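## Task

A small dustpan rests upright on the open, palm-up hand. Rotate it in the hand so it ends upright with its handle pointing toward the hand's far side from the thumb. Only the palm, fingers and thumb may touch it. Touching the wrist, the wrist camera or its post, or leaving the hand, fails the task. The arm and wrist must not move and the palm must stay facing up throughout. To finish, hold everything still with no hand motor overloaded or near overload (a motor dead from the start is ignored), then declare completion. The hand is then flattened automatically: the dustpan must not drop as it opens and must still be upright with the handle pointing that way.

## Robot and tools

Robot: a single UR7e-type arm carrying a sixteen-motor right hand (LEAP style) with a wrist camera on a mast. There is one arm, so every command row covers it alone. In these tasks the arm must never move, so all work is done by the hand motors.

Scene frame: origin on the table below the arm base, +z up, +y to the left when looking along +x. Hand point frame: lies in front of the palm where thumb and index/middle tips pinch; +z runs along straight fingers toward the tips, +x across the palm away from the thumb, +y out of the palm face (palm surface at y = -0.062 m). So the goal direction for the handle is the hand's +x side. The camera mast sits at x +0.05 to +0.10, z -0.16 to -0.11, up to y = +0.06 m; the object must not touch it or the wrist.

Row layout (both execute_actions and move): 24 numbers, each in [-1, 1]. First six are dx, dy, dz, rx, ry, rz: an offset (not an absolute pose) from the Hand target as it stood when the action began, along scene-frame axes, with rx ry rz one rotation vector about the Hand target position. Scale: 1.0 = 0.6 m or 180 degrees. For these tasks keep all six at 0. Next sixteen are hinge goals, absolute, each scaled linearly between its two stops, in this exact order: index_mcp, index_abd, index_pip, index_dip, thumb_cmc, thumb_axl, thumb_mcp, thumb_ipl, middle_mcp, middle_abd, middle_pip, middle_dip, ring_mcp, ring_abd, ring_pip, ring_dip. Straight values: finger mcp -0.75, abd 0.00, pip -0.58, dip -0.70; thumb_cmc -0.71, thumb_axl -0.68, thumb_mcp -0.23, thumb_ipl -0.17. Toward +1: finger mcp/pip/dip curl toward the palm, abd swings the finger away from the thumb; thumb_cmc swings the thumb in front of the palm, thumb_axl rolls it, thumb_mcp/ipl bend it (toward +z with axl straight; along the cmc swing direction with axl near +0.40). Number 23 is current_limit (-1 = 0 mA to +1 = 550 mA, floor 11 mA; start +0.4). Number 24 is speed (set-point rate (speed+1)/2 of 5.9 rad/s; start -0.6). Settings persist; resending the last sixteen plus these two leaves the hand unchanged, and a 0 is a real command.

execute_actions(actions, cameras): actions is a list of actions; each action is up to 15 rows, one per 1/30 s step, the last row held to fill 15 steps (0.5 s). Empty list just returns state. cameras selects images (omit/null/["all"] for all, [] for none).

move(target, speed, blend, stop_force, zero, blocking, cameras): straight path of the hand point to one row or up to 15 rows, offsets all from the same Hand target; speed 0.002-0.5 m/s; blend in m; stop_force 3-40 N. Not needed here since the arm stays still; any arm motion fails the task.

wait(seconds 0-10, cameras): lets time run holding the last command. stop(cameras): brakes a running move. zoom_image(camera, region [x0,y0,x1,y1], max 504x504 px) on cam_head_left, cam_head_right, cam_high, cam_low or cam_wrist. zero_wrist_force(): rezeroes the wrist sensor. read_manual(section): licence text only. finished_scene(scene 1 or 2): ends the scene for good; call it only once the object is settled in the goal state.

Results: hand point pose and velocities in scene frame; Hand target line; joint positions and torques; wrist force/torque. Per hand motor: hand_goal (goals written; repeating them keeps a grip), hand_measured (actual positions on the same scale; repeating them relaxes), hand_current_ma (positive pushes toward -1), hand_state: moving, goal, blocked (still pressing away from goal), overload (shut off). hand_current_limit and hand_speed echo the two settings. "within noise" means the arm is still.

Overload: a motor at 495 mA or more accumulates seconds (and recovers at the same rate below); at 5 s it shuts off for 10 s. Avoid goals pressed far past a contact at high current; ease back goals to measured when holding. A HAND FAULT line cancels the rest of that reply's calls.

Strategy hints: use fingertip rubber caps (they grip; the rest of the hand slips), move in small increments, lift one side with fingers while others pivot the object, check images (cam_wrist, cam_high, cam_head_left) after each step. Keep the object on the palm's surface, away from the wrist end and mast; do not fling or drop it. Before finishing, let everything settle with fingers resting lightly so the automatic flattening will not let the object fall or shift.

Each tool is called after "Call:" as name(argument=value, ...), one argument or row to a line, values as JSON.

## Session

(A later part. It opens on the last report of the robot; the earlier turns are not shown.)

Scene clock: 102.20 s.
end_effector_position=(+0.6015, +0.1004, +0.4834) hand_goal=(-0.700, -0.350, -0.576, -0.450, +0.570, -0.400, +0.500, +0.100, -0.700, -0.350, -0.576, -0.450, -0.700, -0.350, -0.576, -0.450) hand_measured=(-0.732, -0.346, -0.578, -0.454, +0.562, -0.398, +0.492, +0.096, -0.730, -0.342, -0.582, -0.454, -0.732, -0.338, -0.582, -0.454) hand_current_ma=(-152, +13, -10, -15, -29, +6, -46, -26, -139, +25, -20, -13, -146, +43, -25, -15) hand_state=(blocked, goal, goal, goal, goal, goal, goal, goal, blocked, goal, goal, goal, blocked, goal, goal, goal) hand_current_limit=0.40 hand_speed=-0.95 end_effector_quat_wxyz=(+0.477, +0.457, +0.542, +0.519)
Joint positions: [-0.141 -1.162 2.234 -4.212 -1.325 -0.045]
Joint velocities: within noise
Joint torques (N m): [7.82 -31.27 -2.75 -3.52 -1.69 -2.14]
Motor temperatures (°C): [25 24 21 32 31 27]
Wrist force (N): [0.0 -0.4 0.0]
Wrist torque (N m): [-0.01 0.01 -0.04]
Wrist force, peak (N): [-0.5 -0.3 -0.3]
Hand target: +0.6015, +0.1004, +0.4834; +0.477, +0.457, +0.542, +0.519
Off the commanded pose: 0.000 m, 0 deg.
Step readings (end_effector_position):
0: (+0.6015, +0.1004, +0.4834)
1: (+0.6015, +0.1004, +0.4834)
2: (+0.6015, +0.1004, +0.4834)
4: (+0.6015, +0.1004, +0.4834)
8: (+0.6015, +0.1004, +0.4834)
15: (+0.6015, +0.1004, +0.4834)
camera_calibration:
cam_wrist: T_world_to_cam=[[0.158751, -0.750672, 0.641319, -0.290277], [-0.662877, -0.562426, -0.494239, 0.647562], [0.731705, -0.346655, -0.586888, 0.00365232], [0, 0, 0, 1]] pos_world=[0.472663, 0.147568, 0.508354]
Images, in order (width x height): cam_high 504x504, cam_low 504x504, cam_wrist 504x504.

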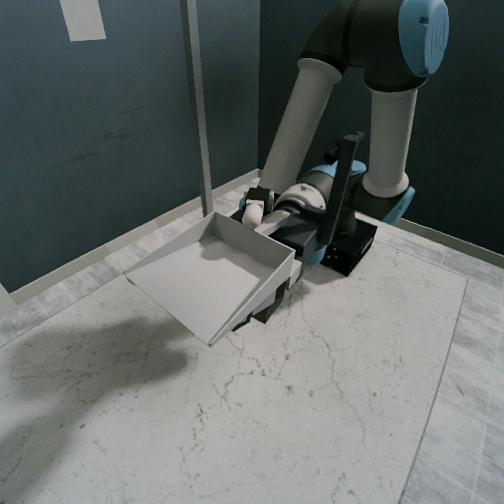

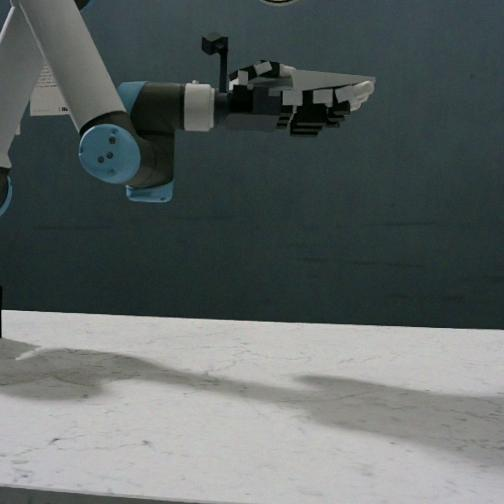

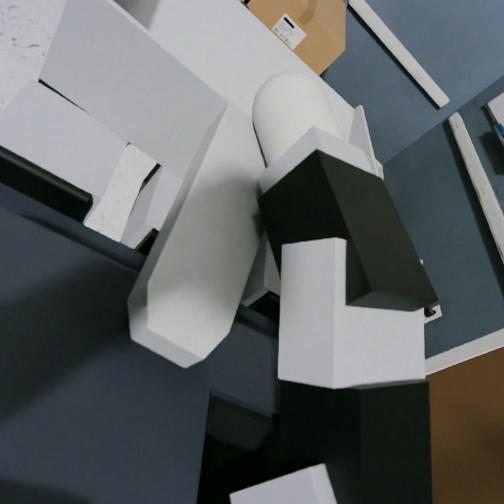

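Call:
execute_actions(
  actions=[
    [[0,0,0,0,0,0,-0.754,-0.35,-0.576,-0.696,0.571,-0.4,0.5,0.1,-0.754,-0.35,-0.576,-0.696,-0.754,-0.35,-0.576,-0.696,0.4,-0.9]],
  ],
  cameras=["cam_high"],
)

Call:
execute_actions(
  actions=[
    [[0,0,0,0,0,0,-0.754,0.5,-0.576,-0.696,0.571,-0.4,0.5,0.1,-0.754,0.5,-0.576,-0.696,-0.754,0.5,-0.576,-0.696,0.4,-0.85]],
  ],
  cameras=["cam_high"],
)

Call:
execute_actions(
  actions=[
    [[0,0,0,0,0,0,-0.7,0.5,-0.576,-0.45,0.571,-0.4,0.5,0.1,-0.7,0.5,-0.576,-0.45,-0.7,0.5,-0.576,-0.45,0.4,-0.9]],
  ],
  cameras=["cam_high","cam_low","cam_wrist"],
)

Scene clock: 107.27 s.
end_effector_position=(+0.6015, +0.1004, +0.4834) hand_goal=(-0.754, -0.350, -0.576, -0.696, +0.570, -0.400, +0.500, +0.100, -0.754, -0.350, -0.576, -0.696, -0.754, -0.350, -0.576, -0.696) hand_measured=(-0.766, -0.346, -0.578, -0.694, +0.564, -0.400, +0.494, +0.094, -0.766, -0.346, -0.582, -0.694, -0.770, -0.346, -0.582, -0.694) hand_current_ma=(-51, +12, -10, +8, -25, +1, -36, -28, -56, +13, -20, +7, -68, +12, -25, +7) hand_state=(goal, goal, goal, goal, goal, goal, goal, goal, goal, goal, goal, goal, goal, goal, goal, goal) hand_current_limit=0.40 hand_speed=-0.90 end_effector_quat_wxyz=(+0.477, +0.457, +0.542, +0.519)
Joint positions: [-0.141 -1.162 2.234 -4.212 -1.325 -0.045]
Joint velocities: within noise
Joint torques (N m): [6.76 -30.71 -3.7 -3.61 -1.56 -2.22]
Motor temperatures (°C): [25 24 21 32 31 27]
Wrist force (N): [-0.1 0.1 0.0]
Wrist torque (N m): [0.04 0.01 -0.02]
Wrist force, peak (N): [-0.8 0.2 -0.1]
Hand target: +0.6015, +0.1004, +0.4834; +0.477, +0.457, +0.542, +0.519
Off the commanded pose: 0.000 m, 0 deg.
Step readings (end_effector_position):
0: (+0.6015, +0.1004, +0.4834)
1: (+0.6015, +0.1004, +0.4834)
2: (+0.6015, +0.1004, +0.4834)
4: (+0.6015, +0.1004, +0.4834)
8: (+0.6015, +0.1004, +0.4834)
15: (+0.6015, +0.1004, +0.4834)
Images, in order (width x height): cam_high 504x504.

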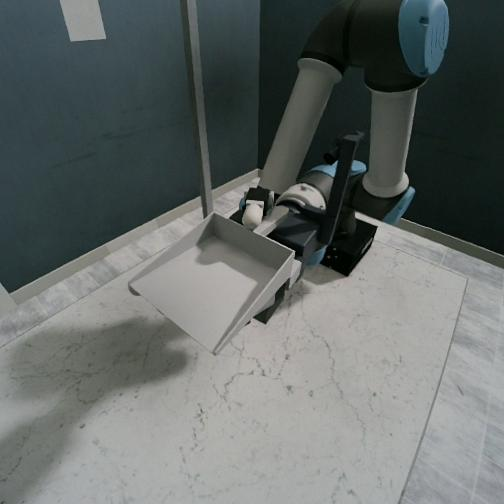

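Scene clock: 109.53 s.
end_effector_position=(+0.6015, +0.1004, +0.4834) hand_goal=(-0.754, +0.500, -0.576, -0.696, +0.570, -0.400, +0.500, +0.100, -0.754, +0.500, -0.576, -0.696, -0.754, +0.500, -0.576, -0.696) hand_measured=(-0.768, +0.496, -0.578, -0.694, +0.564, -0.400, +0.490, +0.094, -0.768, +0.496, -0.582, -0.694, -0.770, +0.496, -0.582, -0.694) hand_current_ma=(-61, -14, -10, +8, -25, -3, -50, -28, -63, -16, -20, +7, -73, -13, -25, +7) hand_state=(goal, goal, goal, goal, goal, goal, goal, goal, goal, goal, goal, goal, goal, goal, goal, goal) hand_current_limit=0.40 hand_speed=-0.85 end_effector_quat_wxyz=(+0.477, +0.457, +0.542, +0.519)
Joint positions: [-0.141 -1.162 2.234 -4.212 -1.325 -0.045]
Joint velocities: within noise
Joint torques (N m): [6.71 -30.8 -3.31 -3.56 -1.72 -2.1]
Motor temperatures (°C): [25 24 21 32 31 27]
Wrist force (N): [0.0 0.0 0.2]
Wrist torque (N m): [0.00 0.00 -0.09]
Wrist force, peak (N): [-0.5 -0.5 -0.1]
Hand target: +0.6015, +0.1004, +0.4834; +0.477, +0.457, +0.542, +0.519
Off the commanded pose: 0.000 m, 0 deg.
Step readings (end_effector_position):
0: (+0.6015, +0.1004, +0.4834)
1: (+0.6015, +0.1004, +0.4834)
2: (+0.6015, +0.1004, +0.4834)
4: (+0.6015, +0.1004, +0.4834)
8: (+0.6015, +0.1004, +0.4834)
15: (+0.6015, +0.1004, +0.4834)
Images, in order (width x height): cam_high 504x504.

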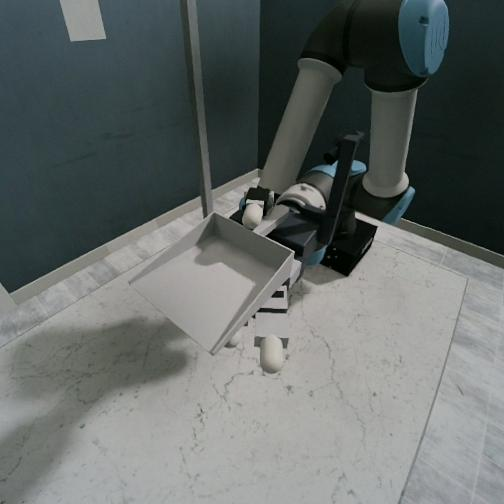

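Scene clock: 110.80 s.
end_effector_position=(+0.6015, +0.1004, +0.4834) hand_goal=(-0.700, +0.500, -0.576, -0.450, +0.570, -0.400, +0.500, +0.100, -0.700, +0.500, -0.576, -0.450, -0.700, +0.500, -0.576, -0.450) hand_measured=(-0.738, +0.496, -0.580, -0.456, +0.564, -0.398, +0.488, +0.094, -0.738, +0.496, -0.582, -0.460, -0.732, +0.496, -0.582, -0.454) hand_current_ma=(-183, -10, -12, -27, -27, +6, -61, -28, -181, -10, -22, -38, -151, -11, -25, -15) hand_state=(blocked, goal, goal, goal, goal, goal, goal, goal, blocked, goal, goal, goal, blocked, goal, goal, goal) hand_current_limit=0.40 hand_speed=-0.90 end_effector_quat_wxyz=(+0.477, +0.457, +0.542, +0.519)
Joint positions: [-0.141 -1.162 2.234 -4.212 -1.325 -0.045]
Joint velocities: within noise
Joint torques (N m): [7.38 -30.72 -3.13 -3.37 -1.63 -1.96]
Motor temperatures (°C): [25 24 21 32 31 27]
Wrist force (N): [-0.3 0.0 -0.4]
Wrist torque (N m): [0.06 0.05 -0.13]
Wrist force, peak (N): [0.0 0.6 -0.2]
Hand target: +0.6015, +0.1004, +0.4834; +0.477, +0.457, +0.542, +0.519
Off the commanded pose: 0.000 m, 0 deg.
Step readings (end_effector_position):
0: (+0.6015, +0.1004, +0.4834)
1: (+0.6015, +0.1004, +0.4834)
2: (+0.6015, +0.1004, +0.4834)
4: (+0.6015, +0.1004, +0.4834)
8: (+0.6015, +0.1004, +0.4834)
15: (+0.6015, +0.1004, +0.4834)
camera_calibration:
cam_wrist: T_world_to_cam=[[0.158751, -0.750672, 0.641319, -0.290277], [-0.662877, -0.562426, -0.494239, 0.647562], [0.731705, -0.346655, -0.586889, 0.00365241], [0, 0, 0, 1]] pos_world=[0.472663, 0.147568, 0.508354]
Images, in order (width x height): cam_high 504x504, cam_low 504x504, cam_wrist 504x504.

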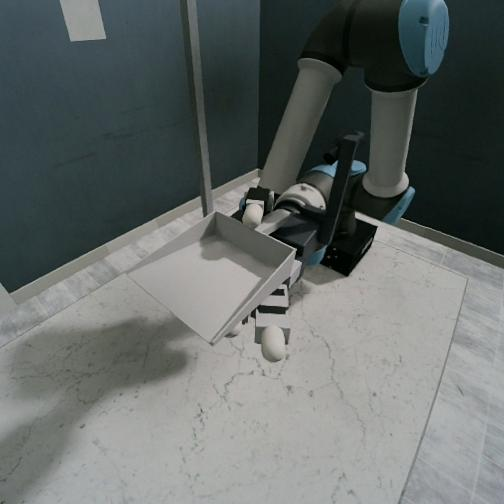

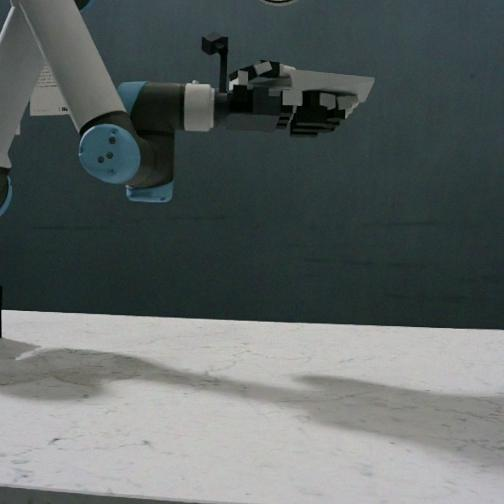

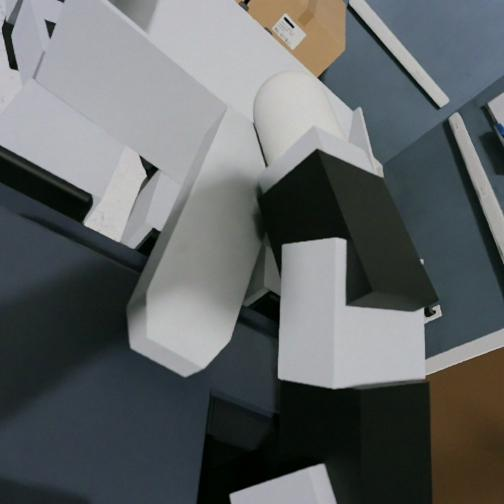

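Call:
execute_actions(
  actions=[
    [[0,0,0,0,0,0,-0.7,0,-0.576,-0.45,0.571,-0.4,0.5,0.1,-0.7,0,-0.576,-0.45,-0.7,0,-0.576,-0.45,0.4,-0.95]],
  ],
  cameras=["cam_high","cam_wrist"],
)

Call:
zoom_image(
  camera="cam_high",
  region=[100, 170, 320, 390],
)

Scene clock: 116.90 s.
end_effector_position=(+0.6015, +0.1004, +0.4834) hand_goal=(-0.700, +0.000, -0.576, -0.450, +0.570, -0.400, +0.500, +0.100, -0.700, +0.000, -0.576, -0.450, -0.700, +0.000, -0.576, -0.450) hand_measured=(-0.732, +0.024, -0.580, -0.454, +0.564, -0.398, +0.488, +0.094, -0.734, +0.026, -0.582, -0.456, -0.732, +0.030, -0.582, -0.454) hand_current_ma=(-147, +18, -12, -15, -27, +6, -61, -28, -158, +30, -22, -21, -151, +47, -25, -15) hand_state=(blocked, moving, goal, goal, goal, goal, goal, goal, blocked, moving, goal, goal, blocked, moving, goal, goal) hand_current_limit=0.40 hand_speed=-0.95 end_effector_quat_wxyz=(+0.477, +0.457, +0.542, +0.519)
Joint positions: [-0.141 -1.162 2.234 -4.212 -1.325 -0.045]
Joint velocities: within noise
Joint torques (N m): [6.84 -30.27 -2.92 -3.48 -1.65 -2.19]
Motor temperatures (°C): [25 24 21 32 31 27]
Wrist force (N): [0.2 0.2 0.1]
Wrist torque (N m): [0.05 -0.02 -0.02]
Wrist force, peak (N): [-0.2 -0.2 -0.6]
Hand target: +0.6015, +0.1004, +0.4834; +0.477, +0.457, +0.542, +0.519
Off the commanded pose: 0.000 m, 0 deg.
not at rest: the robot was still moving 3 seconds after this call's last action.
Step readings (end_effector_position):
0: (+0.6015, +0.1004, +0.4834)
1: (+0.6015, +0.1004, +0.4834)
2: (+0.6015, +0.1004, +0.4834)
4: (+0.6015, +0.1004, +0.4834)
8: (+0.6015, +0.1004, +0.4834)
15: (+0.6015, +0.1004, +0.4834)
camera_calibration:
cam_wrist: T_world_to_cam=[[0.158751, -0.750672, 0.641319, -0.290277], [-0.662877, -0.562426, -0.494239, 0.647562], [0.731705, -0.346655, -0.586888, 0.00365236], [0, 0, 0, 1]] pos_world=[0.472663, 0.147568, 0.508354]
Images, in order (width x height): cam_high 504x504, cam_wrist 504x504.

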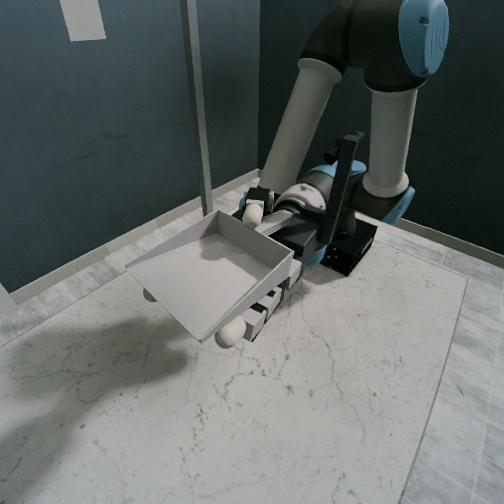

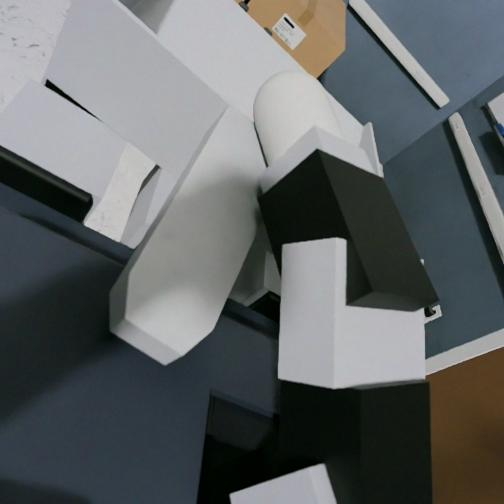

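Scaled by 2.291 from the camera's 504x504 image, which has a finer 720x720 frame.

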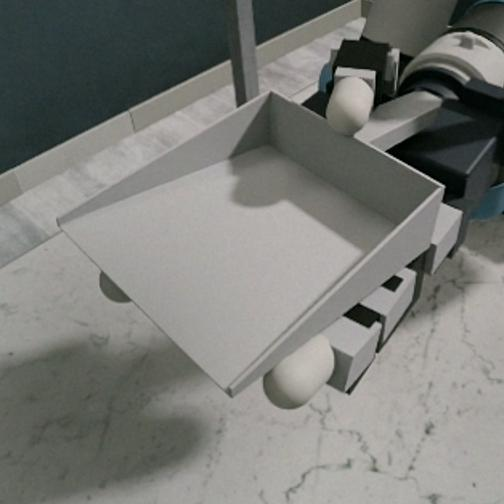

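Call:
execute_actions(
  actions=[
    [[0,0,0,0,0,0,-0.7,0,-0.576,-0.45,0.571,-0.2,0.5,0.1,-0.7,0,-0.576,-0.45,-0.7,0,-0.576,-0.45,0.4,-0.93]],
  ],
  cameras=["cam_high","cam_wrist"],
)

Call:
execute_actions(
  actions=[
    [[0,0,0,0,0,0,-0.7,0,-0.576,-0.45,0.571,0,0.5,0.1,-0.7,0,-0.576,-0.45,-0.7,0,-0.576,-0.45,0.4,-0.93]],
  ],
  cameras=["cam_high","cam_wrist"],
)

Scene clock: 129.67 s.
end_effector_position=(+0.6015, +0.1004, +0.4834) hand_goal=(-0.700, +0.000, -0.576, -0.450, +0.570, -0.200, +0.500, +0.100, -0.700, +0.000, -0.576, -0.450, -0.700, +0.000, -0.576, -0.450) hand_measured=(-0.728, +0.004, -0.580, -0.454, +0.566, -0.206, +0.500, +0.096, -0.730, +0.004, -0.582, -0.454, -0.732, +0.006, -0.582, -0.454) hand_current_ma=(-134, +13, -12, -15, -13, -30, -5, -20, -141, +11, -22, -16, -151, +19, -25, -15) hand_state=(blocked, goal, goal, goal, goal, goal, goal, goal, blocked, goal, goal, goal, blocked, goal, goal, goal) hand_current_limit=0.40 hand_speed=-0.93 end_effector_quat_wxyz=(+0.477, +0.457, +0.542, +0.519)
Joint positions: [-0.141 -1.162 2.234 -4.212 -1.325 -0.045]
Joint velocities: within noise
Joint torques (N m): [6.82 -30.58 -3.77 -3.47 -1.57 -2.13]
Motor temperatures (°C): [25 24 21 32 31 27]
Wrist force (N): [-0.1 -0.1 -0.3]
Wrist torque (N m): [0.04 0.02 -0.07]
Wrist force, peak (N): [-0.6 -0.5 0.1]
Hand target: +0.6015, +0.1004, +0.4834; +0.477, +0.457, +0.542, +0.519
Off the commanded pose: 0.000 m, 0 deg.
Step readings (end_effector_position):
0: (+0.6015, +0.1004, +0.4834)
1: (+0.6015, +0.1004, +0.4834)
2: (+0.6015, +0.1004, +0.4834)
4: (+0.6015, +0.1004, +0.4834)
8: (+0.6015, +0.1004, +0.4834)
15: (+0.6015, +0.1004, +0.4834)
camera_calibration:
cam_wrist: T_world_to_cam=[[0.158751, -0.750672, 0.641319, -0.290277], [-0.662877, -0.562426, -0.494239, 0.647562], [0.731705, -0.346655, -0.586888, 0.00365219], [0, 0, 0, 1]] pos_world=[0.472663, 0.147568, 0.508354]
Images, in order (width x height): cam_high 504x504, cam_wrist 504x504.

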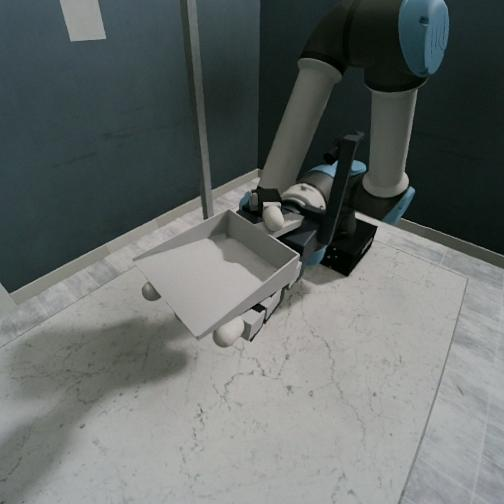

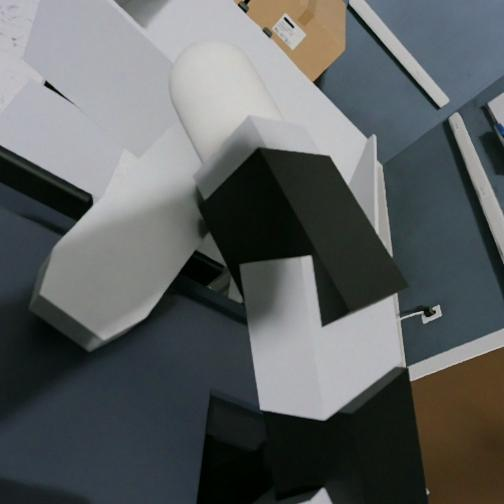

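Scene clock: 131.30 s.
end_effector_position=(+0.6015, +0.1004, +0.4834) hand_goal=(-0.700, +0.000, -0.576, -0.450, +0.570, +0.000, +0.500, +0.100, -0.700, +0.000, -0.576, -0.450, -0.700, +0.000, -0.576, -0.450) hand_measured=(-0.728, +0.004, -0.580, -0.454, +0.574, -0.002, +0.504, +0.100, -0.730, +0.004, -0.582, -0.454, -0.732, +0.006, -0.582, -0.454) hand_current_ma=(-134, +13, -12, -15, +13, -10, +17, -2, -141, +11, -22, -16, -150, +19, -25, -15) hand_state=(blocked, goal, goal, goal, goal, goal, goal, goal, blocked, goal, goal, goal, blocked, goal, goal, goal) hand_current_limit=0.40 hand_speed=-0.93 end_effector_quat_wxyz=(+0.477, +0.457, +0.542, +0.519)
Joint positions: [-0.141 -1.162 2.234 -4.212 -1.325 -0.045]
Joint velocities: within noise
Joint torques (N m): [6.26 -30.01 -3.77 -3.32 -1.55 -2.06]
Motor temperatures (°C): [25 24 21 32 31 27]
Wrist force (N): [0.0 -0.1 -0.1]
Wrist torque (N m): [0.01 0.01 -0.07]
Wrist force, peak (N): [-0.6 -0.1 -0.5]
Hand target: +0.6015, +0.1004, +0.4834; +0.477, +0.457, +0.542, +0.519
Off the commanded pose: 0.000 m, 0 deg.
Step readings (end_effector_position):
0: (+0.6015, +0.1004, +0.4834)
1: (+0.6015, +0.1004, +0.4834)
2: (+0.6015, +0.1004, +0.4834)
4: (+0.6015, +0.1004, +0.4834)
8: (+0.6015, +0.1004, +0.4834)
15: (+0.6015, +0.1004, +0.4834)
camera_calibration:
cam_wrist: T_world_to_cam=[[0.158751, -0.750672, 0.641319, -0.290277], [-0.662877, -0.562426, -0.494239, 0.647562], [0.731705, -0.346655, -0.586888, 0.00365232], [0, 0, 0, 1]] pos_world=[0.472663, 0.147568, 0.508354]
Images, in order (width x height): cam_high 504x504, cam_wrist 504x504.

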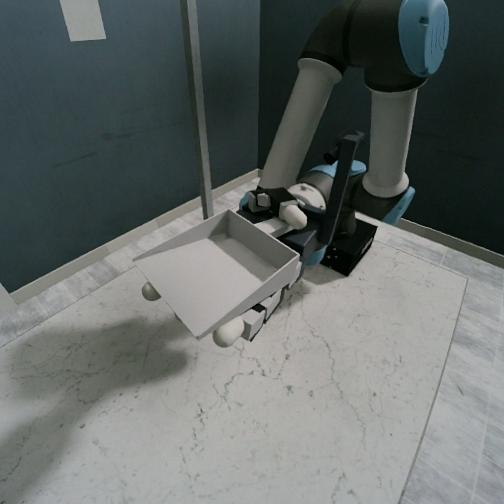

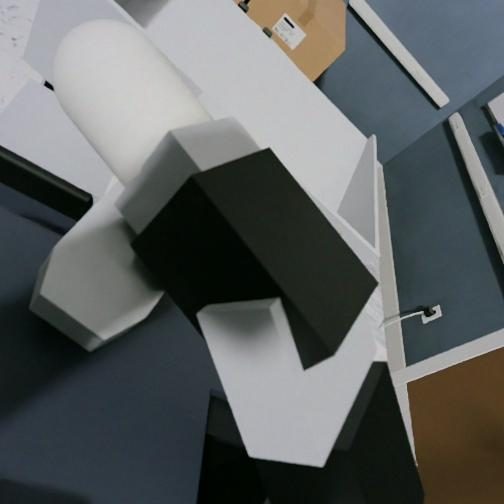

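Call:
execute_actions(
  actions=[
    [[0,0,0,0,0,0,-0.7,0,-0.576,-0.45,0.571,-0.45,0.5,0.1,-0.7,0,-0.576,-0.45,-0.7,0,-0.576,-0.45,0.4,-0.88]],
  ],
  cameras=["cam_wrist"],
)

Call:
execute_actions(
  actions=[
    [[0,0,0,0,0,0,-0.7,0,-0.576,-0.45,0.571,-0.45,0.7,0.0,-0.7,0,-0.576,-0.45,-0.7,0,-0.576,-0.45,0.4,-0.88]],
  ],
  cameras=["cam_high","cam_wrist"],
)

Call:
execute_actions(
  actions=[
    [[0,0,0,0,0,0,-0.7,0,-0.576,-0.45,0.571,-0.15,0.7,0.0,-0.7,0,-0.576,-0.45,-0.7,0,-0.576,-0.45,0.4,-0.93]],
  ],
  cameras=["cam_high","cam_wrist"],
)

Scene clock: 138.37 s.
end_effector_position=(+0.6015, +0.1004, +0.4834) hand_goal=(-0.700, +0.000, -0.576, -0.450, +0.570, -0.450, +0.500, +0.100, -0.700, +0.000, -0.576, -0.450, -0.700, +0.000, -0.576, -0.450) hand_measured=(-0.728, +0.002, -0.582, -0.454, +0.570, -0.428, +0.492, +0.096, -0.730, +0.004, -0.582, -0.454, -0.732, +0.004, -0.582, -0.454) hand_current_ma=(-134, +10, -20, -15, +0, +113, -45, -24, -141, +10, -25, -16, -151, +14, -25, -15) hand_state=(blocked, goal, goal, goal, goal, blocked, goal, goal, blocked, goal, goal, goal, blocked, goal, goal, goal) hand_current_limit=0.40 hand_speed=-0.88 end_effector_quat_wxyz=(+0.477, +0.457, +0.542, +0.519)
Joint positions: [-0.141 -1.162 2.234 -4.212 -1.325 -0.045]
Joint velocities: within noise
Joint torques (N m): [6.29 -30.1 -3.61 -3.5 -1.58 -1.99]
Motor temperatures (°C): [25 24 21 32 31 27]
Wrist force (N): [-0.1 0.0 -0.2]
Wrist torque (N m): [0.05 0.02 -0.04]
Wrist force, peak (N): [-0.6 0.0 -0.6]
Hand target: +0.6015, +0.1004, +0.4834; +0.477, +0.457, +0.542, +0.519
Off the commanded pose: 0.000 m, 0 deg.
Step readings (end_effector_position):
0: (+0.6015, +0.1004, +0.4834)
1: (+0.6015, +0.1004, +0.4834)
2: (+0.6015, +0.1004, +0.4834)
4: (+0.6015, +0.1004, +0.4834)
8: (+0.6015, +0.1004, +0.4834)
15: (+0.6015, +0.1004, +0.4834)
camera_calibration:
cam_wrist: T_world_to_cam=[[0.158751, -0.750672, 0.641319, -0.290277], [-0.662877, -0.562426, -0.494239, 0.647562], [0.731705, -0.346655, -0.586888, 0.00365233], [0, 0, 0, 1]] pos_world=[0.472663, 0.147568, 0.508354]
Images, in order (width x height): cam_wrist 504x504.

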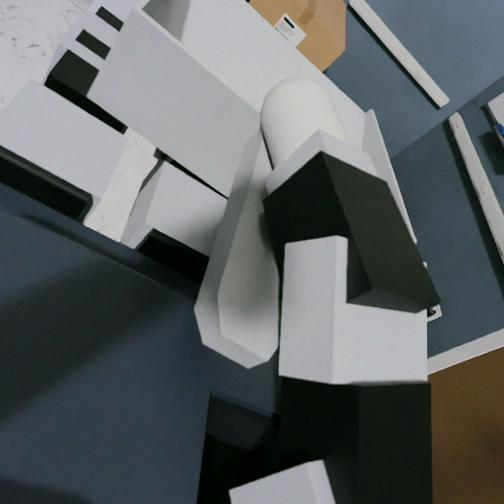

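Scene clock: 139.10 s.
end_effector_position=(+0.6015, +0.1004, +0.4834) hand_goal=(-0.700, +0.000, -0.576, -0.450, +0.570, -0.450, +0.700, +0.000, -0.700, +0.000, -0.576, -0.450, -0.700, +0.000, -0.576, -0.450) hand_measured=(-0.728, +0.002, -0.582, -0.454, +0.560, -0.434, +0.558, -0.014, -0.730, +0.004, -0.582, -0.454, -0.732, +0.004, -0.582, -0.454) hand_current_ma=(-134, +10, -23, -15, -38, +80, -385, -83, -141, +10, -25, -16, -151, +14, -25, -15) hand_state=(blocked, goal, goal, goal, goal, goal, blocked, goal, blocked, goal, goal, goal, blocked, goal, goal, goal) hand_current_limit=0.40 hand_speed=-0.88 end_effector_quat_wxyz=(+0.477, +0.457, +0.542, +0.519)
Joint positions: [-0.141 -1.162 2.234 -4.212 -1.325 -0.045]
Joint velocities: within noise
Joint torques (N m): [6.64 -29.71 -3.63 -3.48 -1.55 -2.06]
Motor temperatures (°C): [25 24 21 32 31 27]
Wrist force (N): [-0.6 -0.1 -0.1]
Wrist torque (N m): [0.04 0.08 -0.08]
Wrist force, peak (N): [-0.6 -0.1 -0.1]
Hand target: +0.6015, +0.1004, +0.4834; +0.477, +0.457, +0.542, +0.519
Off the commanded pose: 0.000 m, 0 deg.
Step readings (end_effector_position):
0: (+0.6015, +0.1004, +0.4834)
1: (+0.6015, +0.1004, +0.4834)
2: (+0.6015, +0.1004, +0.4834)
4: (+0.6015, +0.1004, +0.4834)
8: (+0.6015, +0.1004, +0.4834)
15: (+0.6015, +0.1004, +0.4834)
camera_calibration:
cam_wrist: T_world_to_cam=[[0.158751, -0.750672, 0.641319, -0.290277], [-0.662877, -0.562426, -0.494239, 0.647562], [0.731705, -0.346655, -0.586888, 0.00365228], [0, 0, 0, 1]] pos_world=[0.472663, 0.147568, 0.508354]
Images, in order (width x height): cam_high 504x504, cam_wrist 504x504.

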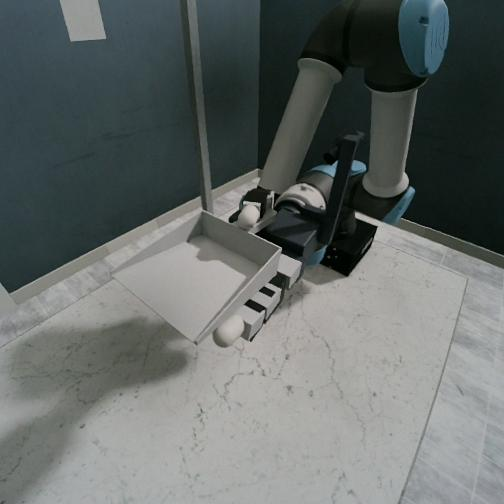

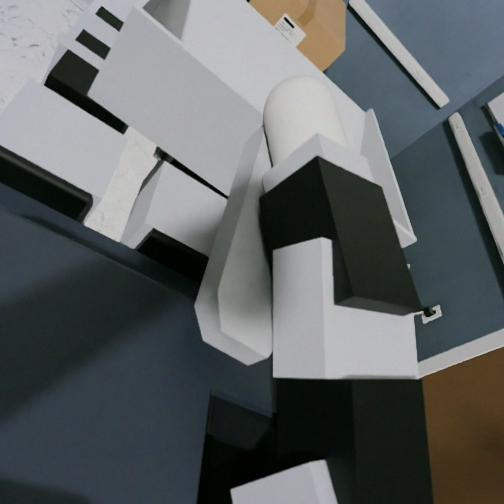

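Scene clock: 141.47 s.
end_effector_position=(+0.6015, +0.1004, +0.4834) hand_goal=(-0.700, +0.000, -0.576, -0.450, +0.570, -0.150, +0.700, +0.000, -0.700, +0.000, -0.576, -0.450, -0.700, +0.000, -0.576, -0.450) hand_measured=(-0.728, +0.002, -0.582, -0.454, +0.542, -0.168, +0.598, -0.016, -0.728, +0.002, -0.582, -0.454, -0.732, +0.002, -0.582, -0.454) hand_current_ma=(-134, +10, -23, -15, -126, -94, -385, -96, -131, +9, -25, -13, -150, +9, -25, -14) hand_state=(blocked, goal, goal, goal, blocked, goal, blocked, goal, blocked, goal, goal, goal, blocked, goal, goal, goal) hand_current_limit=0.40 hand_speed=-0.93 end_effector_quat_wxyz=(+0.477, +0.457, +0.542, +0.519)
Joint positions: [-0.141 -1.162 2.234 -4.212 -1.325 -0.045]
Joint velocities: within noise
Joint torques (N m): [6.08 -29.99 -4.19 -3.4 -1.66 -1.96]
Motor temperatures (°C): [25 24 21 32 31 27]
Wrist force (N): [-0.2 0.1 -0.4]
Wrist torque (N m): [0.06 0.04 -0.09]
Wrist force, peak (N): [-0.5 -0.3 -0.2]
Hand target: +0.6015, +0.1004, +0.4834; +0.477, +0.457, +0.542, +0.519
Off the commanded pose: 0.000 m, 0 deg.
Step readings (end_effector_position):
0: (+0.6015, +0.1004, +0.4834)
1: (+0.6015, +0.1004, +0.4834)
2: (+0.6015, +0.1004, +0.4834)
4: (+0.6015, +0.1004, +0.4834)
8: (+0.6015, +0.1004, +0.4834)
15: (+0.6015, +0.1004, +0.4834)
camera_calibration:
cam_wrist: T_world_to_cam=[[0.158751, -0.750672, 0.641319, -0.290277], [-0.662877, -0.562426, -0.494239, 0.647562], [0.731705, -0.346655, -0.586888, 0.0036523], [0, 0, 0, 1]] pos_world=[0.472663, 0.147568, 0.508354]
Images, in order (width x height): cam_high 504x504, cam_wrist 504x504.

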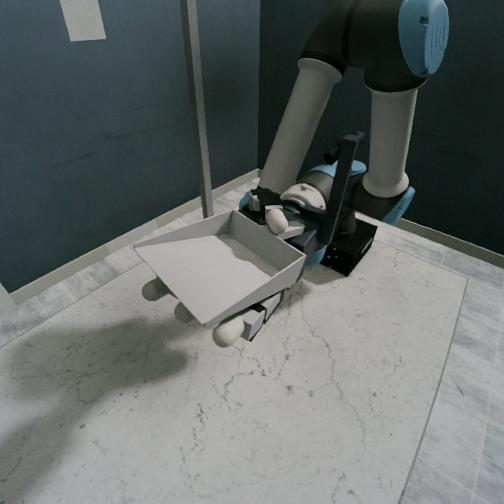

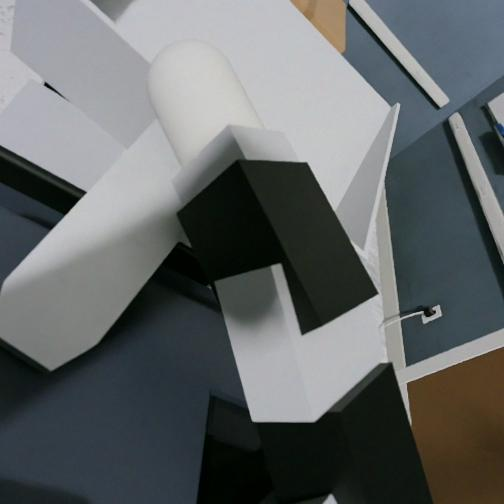

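Call:
execute_actions(
  actions=[
    [[0,0,0,0,0,0,-0.754,0,-0.576,-0.696,0.571,-0.15,0.6,0.0,-0.754,0,-0.576,-0.696,-0.754,0,-0.576,-0.696,0.4,-0.9]],
  ],
  cameras=["cam_high"],
)

Call:
execute_actions(
  actions=[
    [[0,0,0,0,0,0,-0.754,0.45,-0.576,-0.696,0.571,-0.15,0.6,0.0,-0.754,0.45,-0.576,-0.696,-0.754,0.45,-0.576,-0.696,0.4,-0.85]],
  ],
  cameras=["cam_high","cam_wrist"],
)

Call:
zoom_image(
  camera="cam_high",
  region=[100, 170, 340, 410],
)

Scene clock: 151.77 s.
end_effector_position=(+0.6015, +0.1004, +0.4834) hand_goal=(-0.754, +0.000, -0.576, -0.696, +0.570, -0.150, +0.600, +0.000, -0.754, +0.000, -0.576, -0.696, -0.754, +0.000, -0.576, -0.696) hand_measured=(-0.764, +0.002, -0.582, -0.694, +0.546, -0.154, +0.590, -0.014, -0.766, +0.002, -0.582, -0.694, -0.768, +0.002, -0.582, -0.694) hand_current_ma=(-46, +10, -23, +8, -103, -16, -51, -78, -54, +9, -25, +7, -63, +9, -25, +7) hand_state=(goal, goal, goal, goal, blocked, goal, goal, goal, goal, goal, goal, goal, goal, goal, goal, goal) hand_current_limit=0.40 hand_speed=-0.90 end_effector_quat_wxyz=(+0.477, +0.457, +0.542, +0.519)
Joint positions: [-0.141 -1.162 2.234 -4.212 -1.325 -0.045]
Joint velocities: within noise
Joint torques (N m): [5.96 -29.9 -3.98 -3.45 -1.38 -1.95]
Motor temperatures (°C): [25 24 21 32 31 27]
Wrist force (N): [-0.1 0.0 -0.2]
Wrist torque (N m): [0.04 0.02 -0.07]
Wrist force, peak (N): [-0.1 -0.2 -0.7]
Hand target: +0.6015, +0.1004, +0.4834; +0.477, +0.457, +0.542, +0.519
Off the commanded pose: 0.000 m, 0 deg.
Step readings (end_effector_position):
0: (+0.6015, +0.1004, +0.4834)
1: (+0.6015, +0.1004, +0.4834)
2: (+0.6015, +0.1004, +0.4834)
4: (+0.6015, +0.1004, +0.4834)
8: (+0.6015, +0.1004, +0.4834)
15: (+0.6015, +0.1004, +0.4834)
Images, in order (width x height): cam_high 504x504.

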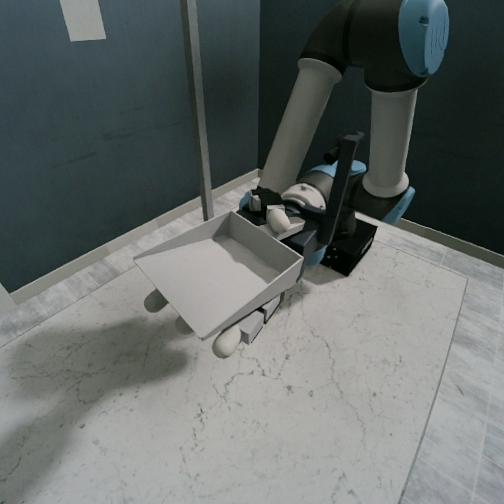

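Scene clock: 153.10 s.
end_effector_position=(+0.6015, +0.1004, +0.4834) hand_goal=(-0.754, +0.450, -0.576, -0.696, +0.570, -0.150, +0.600, +0.000, -0.754, +0.450, -0.576, -0.696, -0.754, +0.450, -0.576, -0.696) hand_measured=(-0.764, +0.446, -0.582, -0.694, +0.546, -0.152, +0.588, -0.014, -0.766, +0.446, -0.582, -0.694, -0.770, +0.444, -0.582, -0.694) hand_current_ma=(-47, -10, -23, +8, -103, -6, -69, -78, -54, -11, -25, +7, -73, -20, -25, +7) hand_state=(goal, goal, goal, goal, blocked, goal, goal, goal, goal, goal, goal, goal, goal, goal, goal, goal) hand_current_limit=0.40 hand_speed=-0.85 end_effector_quat_wxyz=(+0.477, +0.457, +0.542, +0.519)
Joint positions: [-0.141 -1.162 2.234 -4.212 -1.325 -0.045]
Joint velocities: within noise
Joint torques (N m): [5.81 -29.73 -3.74 -3.29 -1.53 -2.12]
Motor temperatures (°C): [25 24 21 32 31 27]
Wrist force (N): [-0.2 0.2 -0.3]
Wrist torque (N m): [0.06 0.03 -0.12]
Wrist force, peak (N): [-0.2 -0.1 -0.5]
Hand target: +0.6015, +0.1004, +0.4834; +0.477, +0.457, +0.542, +0.519
Off the commanded pose: 0.000 m, 0 deg.
Step readings (end_effector_position):
0: (+0.6015, +0.1004, +0.4834)
1: (+0.6015, +0.1004, +0.4834)
2: (+0.6015, +0.1004, +0.4834)
4: (+0.6015, +0.1004, +0.4834)
8: (+0.6015, +0.1004, +0.4834)
15: (+0.6015, +0.1004, +0.4834)
camera_calibration:
cam_wrist: T_world_to_cam=[[0.158751, -0.750672, 0.641319, -0.290277], [-0.662877, -0.562426, -0.494239, 0.647562], [0.731705, -0.346655, -0.586888, 0.00365236], [0, 0, 0, 1]] pos_world=[0.472663, 0.147568, 0.508354]
Images, in order (width x height): cam_high 504x504, cam_wrist 504x504.

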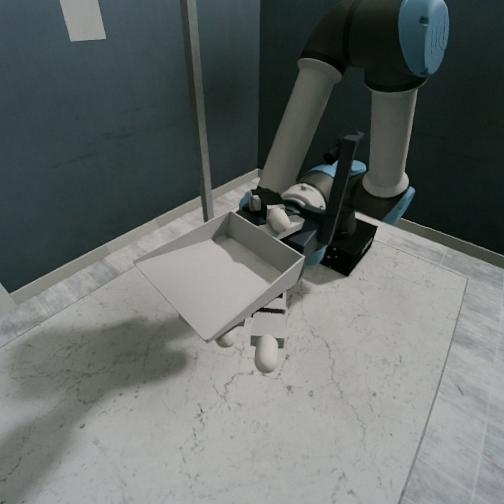

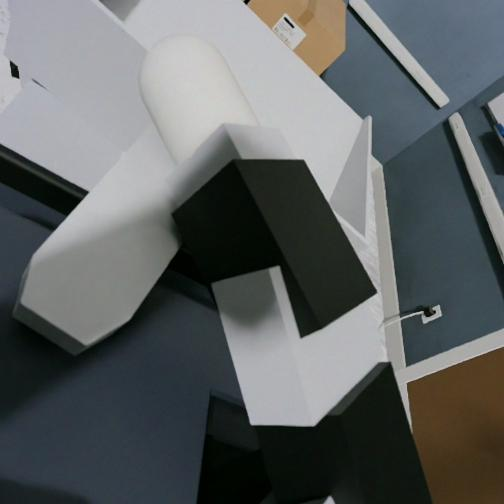

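Scaled by 2.100 from the camera's 504x504 image, which has a finer 720x720 frame.

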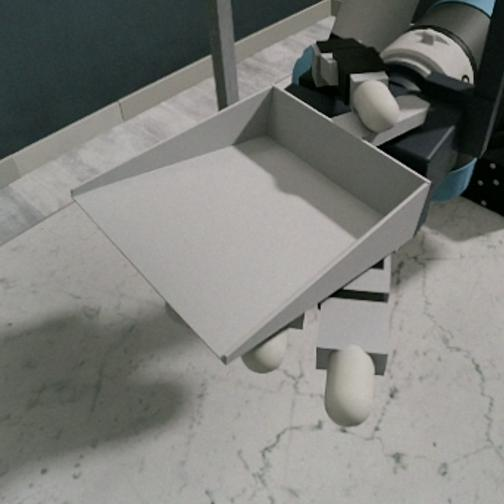

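Call:
execute_actions(
  actions=[
    [[0,0,0,0,0,0,-0.7,0.45,-0.576,-0.45,0.571,-0.15,0.6,0.0,-0.7,0.45,-0.576,-0.45,-0.7,0.5,-0.285,-0.26,0.4,-0.9]],
  ],
  cameras=["cam_high"],
)

Call:
execute_actions(
  actions=[
    [[0,0,0,0,0,0,-0.7,0.15,-0.576,-0.45,0.571,-0.15,0.6,0.0,-0.7,0.15,-0.576,-0.45,-0.7,0.15,-0.285,-0.26,0.4,-0.95]],
  ],
  cameras=["cam_high","cam_wrist"],
)

Call:
zoom_image(
  camera="cam_high",
  region=[100, 170, 340, 410],
)

Scene clock: 159.80 s.
end_effector_position=(+0.6015, +0.1004, +0.4834) hand_goal=(-0.700, +0.450, -0.576, -0.450, +0.570, -0.150, +0.600, +0.000, -0.700, +0.450, -0.576, -0.450, -0.700, +0.500, -0.286, -0.260) hand_measured=(-0.728, +0.446, -0.582, -0.454, +0.554, -0.148, +0.584, -0.012, -0.726, +0.446, -0.582, -0.454, -0.740, +0.500, -0.304, -0.264) hand_current_ma=(-129, -10, -23, -15, -71, +12, -85, -64, -122, -10, -25, -13, -193, +1, -74, -19) hand_state=(blocked, goal, goal, goal, goal, goal, goal, goal, blocked, goal, goal, goal, blocked, goal, goal, goal) hand_current_limit=0.40 hand_speed=-0.90 end_effector_quat_wxyz=(+0.477, +0.457, +0.542, +0.519)
Joint positions: [-0.141 -1.162 2.234 -4.212 -1.325 -0.045]
Joint velocities: within noise
Joint torques (N m): [6.23 -29.6 -3.52 -3.23 -1.53 -1.98]
Motor temperatures (°C): [25 24 21 32 31 27]
Wrist force (N): [0.1 -0.2 -0.5]
Wrist torque (N m): [0.02 -0.01 -0.10]
Wrist force, peak (N): [-0.4 -0.3 -0.5]
Hand target: +0.6015, +0.1004, +0.4834; +0.477, +0.457, +0.542, +0.519
Off the commanded pose: 0.000 m, 0 deg.
Step readings (end_effector_position):
0: (+0.6015, +0.1004, +0.4834)
1: (+0.6015, +0.1004, +0.4834)
2: (+0.6015, +0.1004, +0.4834)
4: (+0.6015, +0.1004, +0.4834)
8: (+0.6015, +0.1004, +0.4834)
15: (+0.6015, +0.1004, +0.4834)
Images, in order (width x height): cam_high 504x504.

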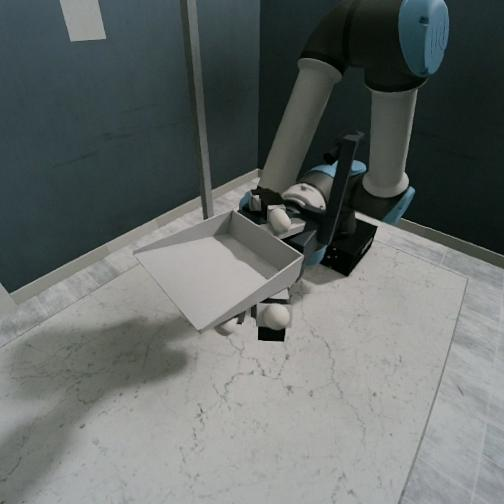

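Scene clock: 162.53 s.
end_effector_position=(+0.6015, +0.1004, +0.4834) hand_goal=(-0.700, +0.150, -0.576, -0.450, +0.570, -0.150, +0.600, +0.000, -0.700, +0.150, -0.576, -0.450, -0.700, +0.150, -0.286, -0.260) hand_measured=(-0.726, +0.154, -0.582, -0.454, +0.558, -0.148, +0.588, -0.008, -0.726, +0.154, -0.582, -0.454, -0.740, +0.162, -0.302, -0.264) hand_current_ma=(-123, +13, -23, -15, -47, +10, -69, -45, -122, +13, -25, -13, -193, +41, -68, -18) hand_state=(blocked, goal, goal, goal, goal, goal, goal, goal, blocked, goal, goal, goal, blocked, goal, goal, goal) hand_current_limit=0.40 hand_speed=-0.95 end_effector_quat_wxyz=(+0.477, +0.457, +0.542, +0.519)
Joint positions: [-0.141 -1.162 2.234 -4.212 -1.325 -0.045]
Joint velocities: within noise
Joint torques (N m): [5.56 -30.23 -3.81 -3.27 -1.57 -2.05]
Motor temperatures (°C): [25 24 21 32 31 27]
Wrist force (N): [-0.3 -0.4 -0.2]
Wrist torque (N m): [-0.02 0.04 -0.10]
Wrist force, peak (N): [-0.5 0.5 -0.1]
Hand target: +0.6015, +0.1004, +0.4834; +0.477, +0.457, +0.542, +0.519
Off the commanded pose: 0.000 m, 0 deg.
Step readings (end_effector_position):
0: (+0.6015, +0.1004, +0.4834)
1: (+0.6015, +0.1004, +0.4834)
2: (+0.6015, +0.1004, +0.4834)
4: (+0.6015, +0.1004, +0.4834)
8: (+0.6015, +0.1004, +0.4834)
15: (+0.6015, +0.1004, +0.4834)
camera_calibration:
cam_wrist: T_world_to_cam=[[0.158751, -0.750672, 0.641319, -0.290277], [-0.662877, -0.562426, -0.494239, 0.647562], [0.731705, -0.346655, -0.586888, 0.00365236], [0, 0, 0, 1]] pos_world=[0.472663, 0.147568, 0.508354]
Images, in order (width x height): cam_high 504x504, cam_wrist 504x504.

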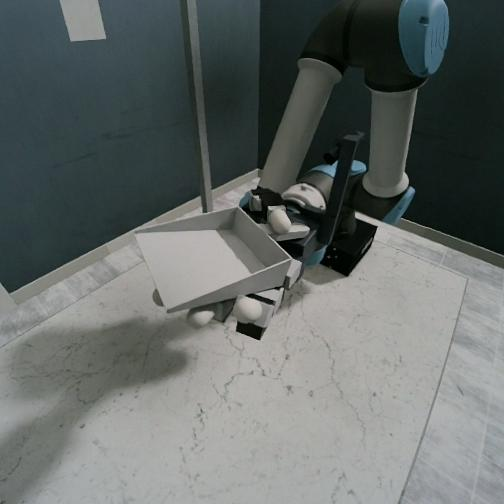

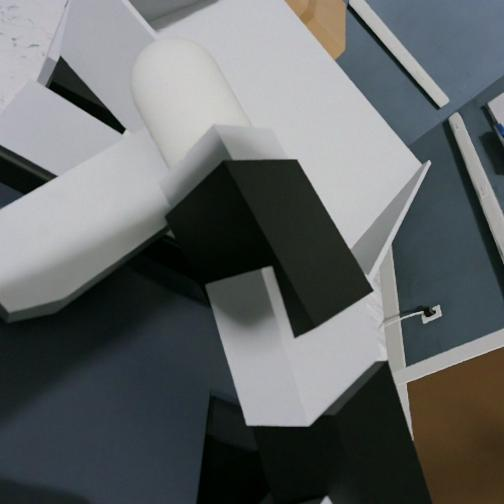

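Scaled by 2.100 from the camera's 504x504 image, which has a finer 720x720 frame.

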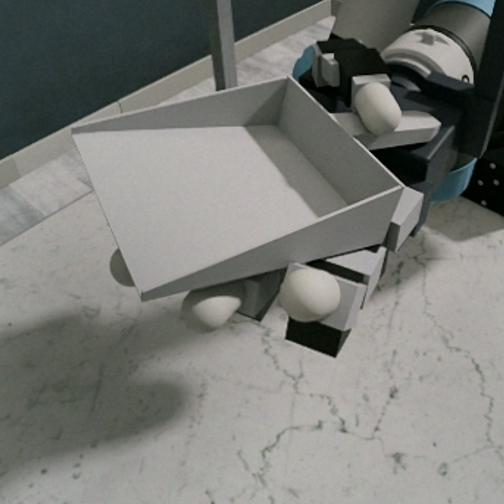

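Call:
execute_actions(
  actions=[
    [[0,0,0,0,0,0,-0.7,-0.1,-0.576,-0.45,0.571,-0.15,0.6,0.0,-0.7,-0.1,-0.576,-0.45,-0.7,-0.15,-0.285,-0.26,0.4,-0.95]],
  ],
  cameras=["cam_high","cam_wrist","cam_low"],
)

Call:
zoom_image(
  camera="cam_high",
  region=[100, 170, 340, 410],
)

Scene clock: 171.70 s.
end_effector_position=(+0.6015, +0.1004, +0.4834) hand_goal=(-0.700, -0.100, -0.576, -0.450, +0.570, -0.150, +0.600, +0.000, -0.700, -0.100, -0.576, -0.450, -0.700, -0.150, -0.286, -0.260) hand_measured=(-0.726, -0.096, -0.582, -0.454, +0.558, -0.148, +0.588, -0.008, -0.726, -0.096, -0.582, -0.454, -0.738, -0.138, -0.300, -0.264) hand_current_ma=(-123, +13, -23, -15, -46, +10, -69, -45, -122, +13, -25, -13, -180, +43, -62, -15) hand_state=(blocked, goal, goal, goal, goal, goal, goal, goal, blocked, goal, goal, goal, blocked, goal, goal, goal) hand_current_limit=0.40 hand_speed=-0.95 end_effector_quat_wxyz=(+0.477, +0.457, +0.542, +0.519)
Joint positions: [-0.141 -1.162 2.234 -4.212 -1.325 -0.045]
Joint velocities: within noise
Joint torques (N m): [5.85 -28.83 -4.88 -3.18 -1.51 -2.03]
Motor temperatures (°C): [25 24 21 32 31 27]
Wrist force (N): [-0.2 0.1 -0.4]
Wrist torque (N m): [0.04 0.02 -0.04]
Wrist force, peak (N): [-0.6 0.3 -0.2]
Hand target: +0.6015, +0.1004, +0.4834; +0.477, +0.457, +0.542, +0.519
Off the commanded pose: 0.000 m, 0 deg.
Step readings (end_effector_position):
0: (+0.6015, +0.1004, +0.4834)
1: (+0.6015, +0.1004, +0.4834)
2: (+0.6015, +0.1004, +0.4834)
4: (+0.6015, +0.1004, +0.4834)
8: (+0.6015, +0.1004, +0.4834)
15: (+0.6015, +0.1004, +0.4834)
camera_calibration:
cam_wrist: T_world_to_cam=[[0.158751, -0.750672, 0.641319, -0.290277], [-0.662877, -0.562426, -0.494239, 0.647562], [0.731705, -0.346655, -0.586888, 0.00365225], [0, 0, 0, 1]] pos_world=[0.472663, 0.147568, 0.508354]
Images, in order (width x height): cam_high 504x504, cam_low 504x504, cam_wrist 504x504.

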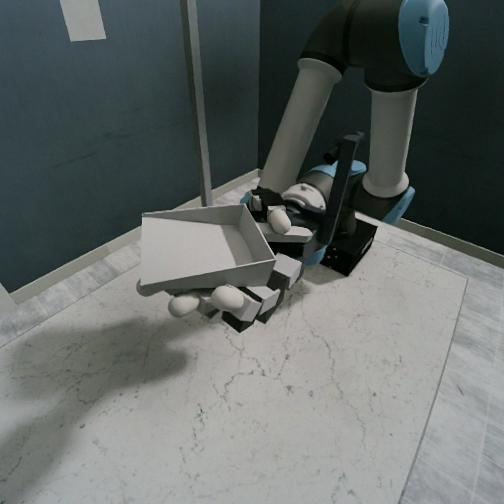

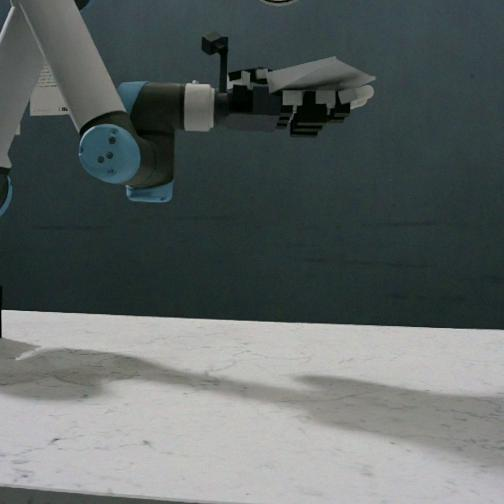

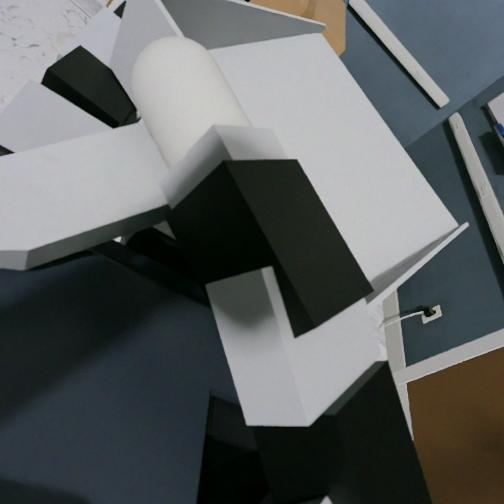

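Scaled by 2.100 from the camera's 504x504 image, which has a finer 720x720 frame.

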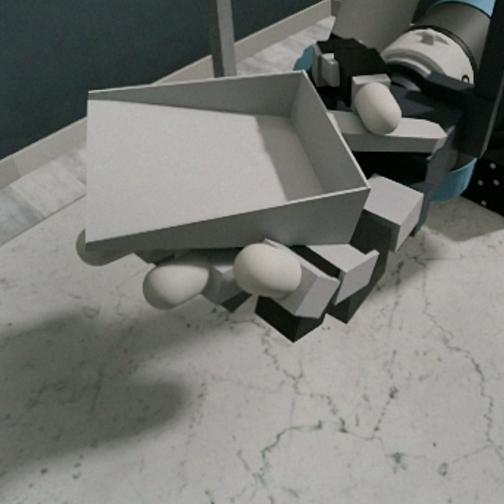

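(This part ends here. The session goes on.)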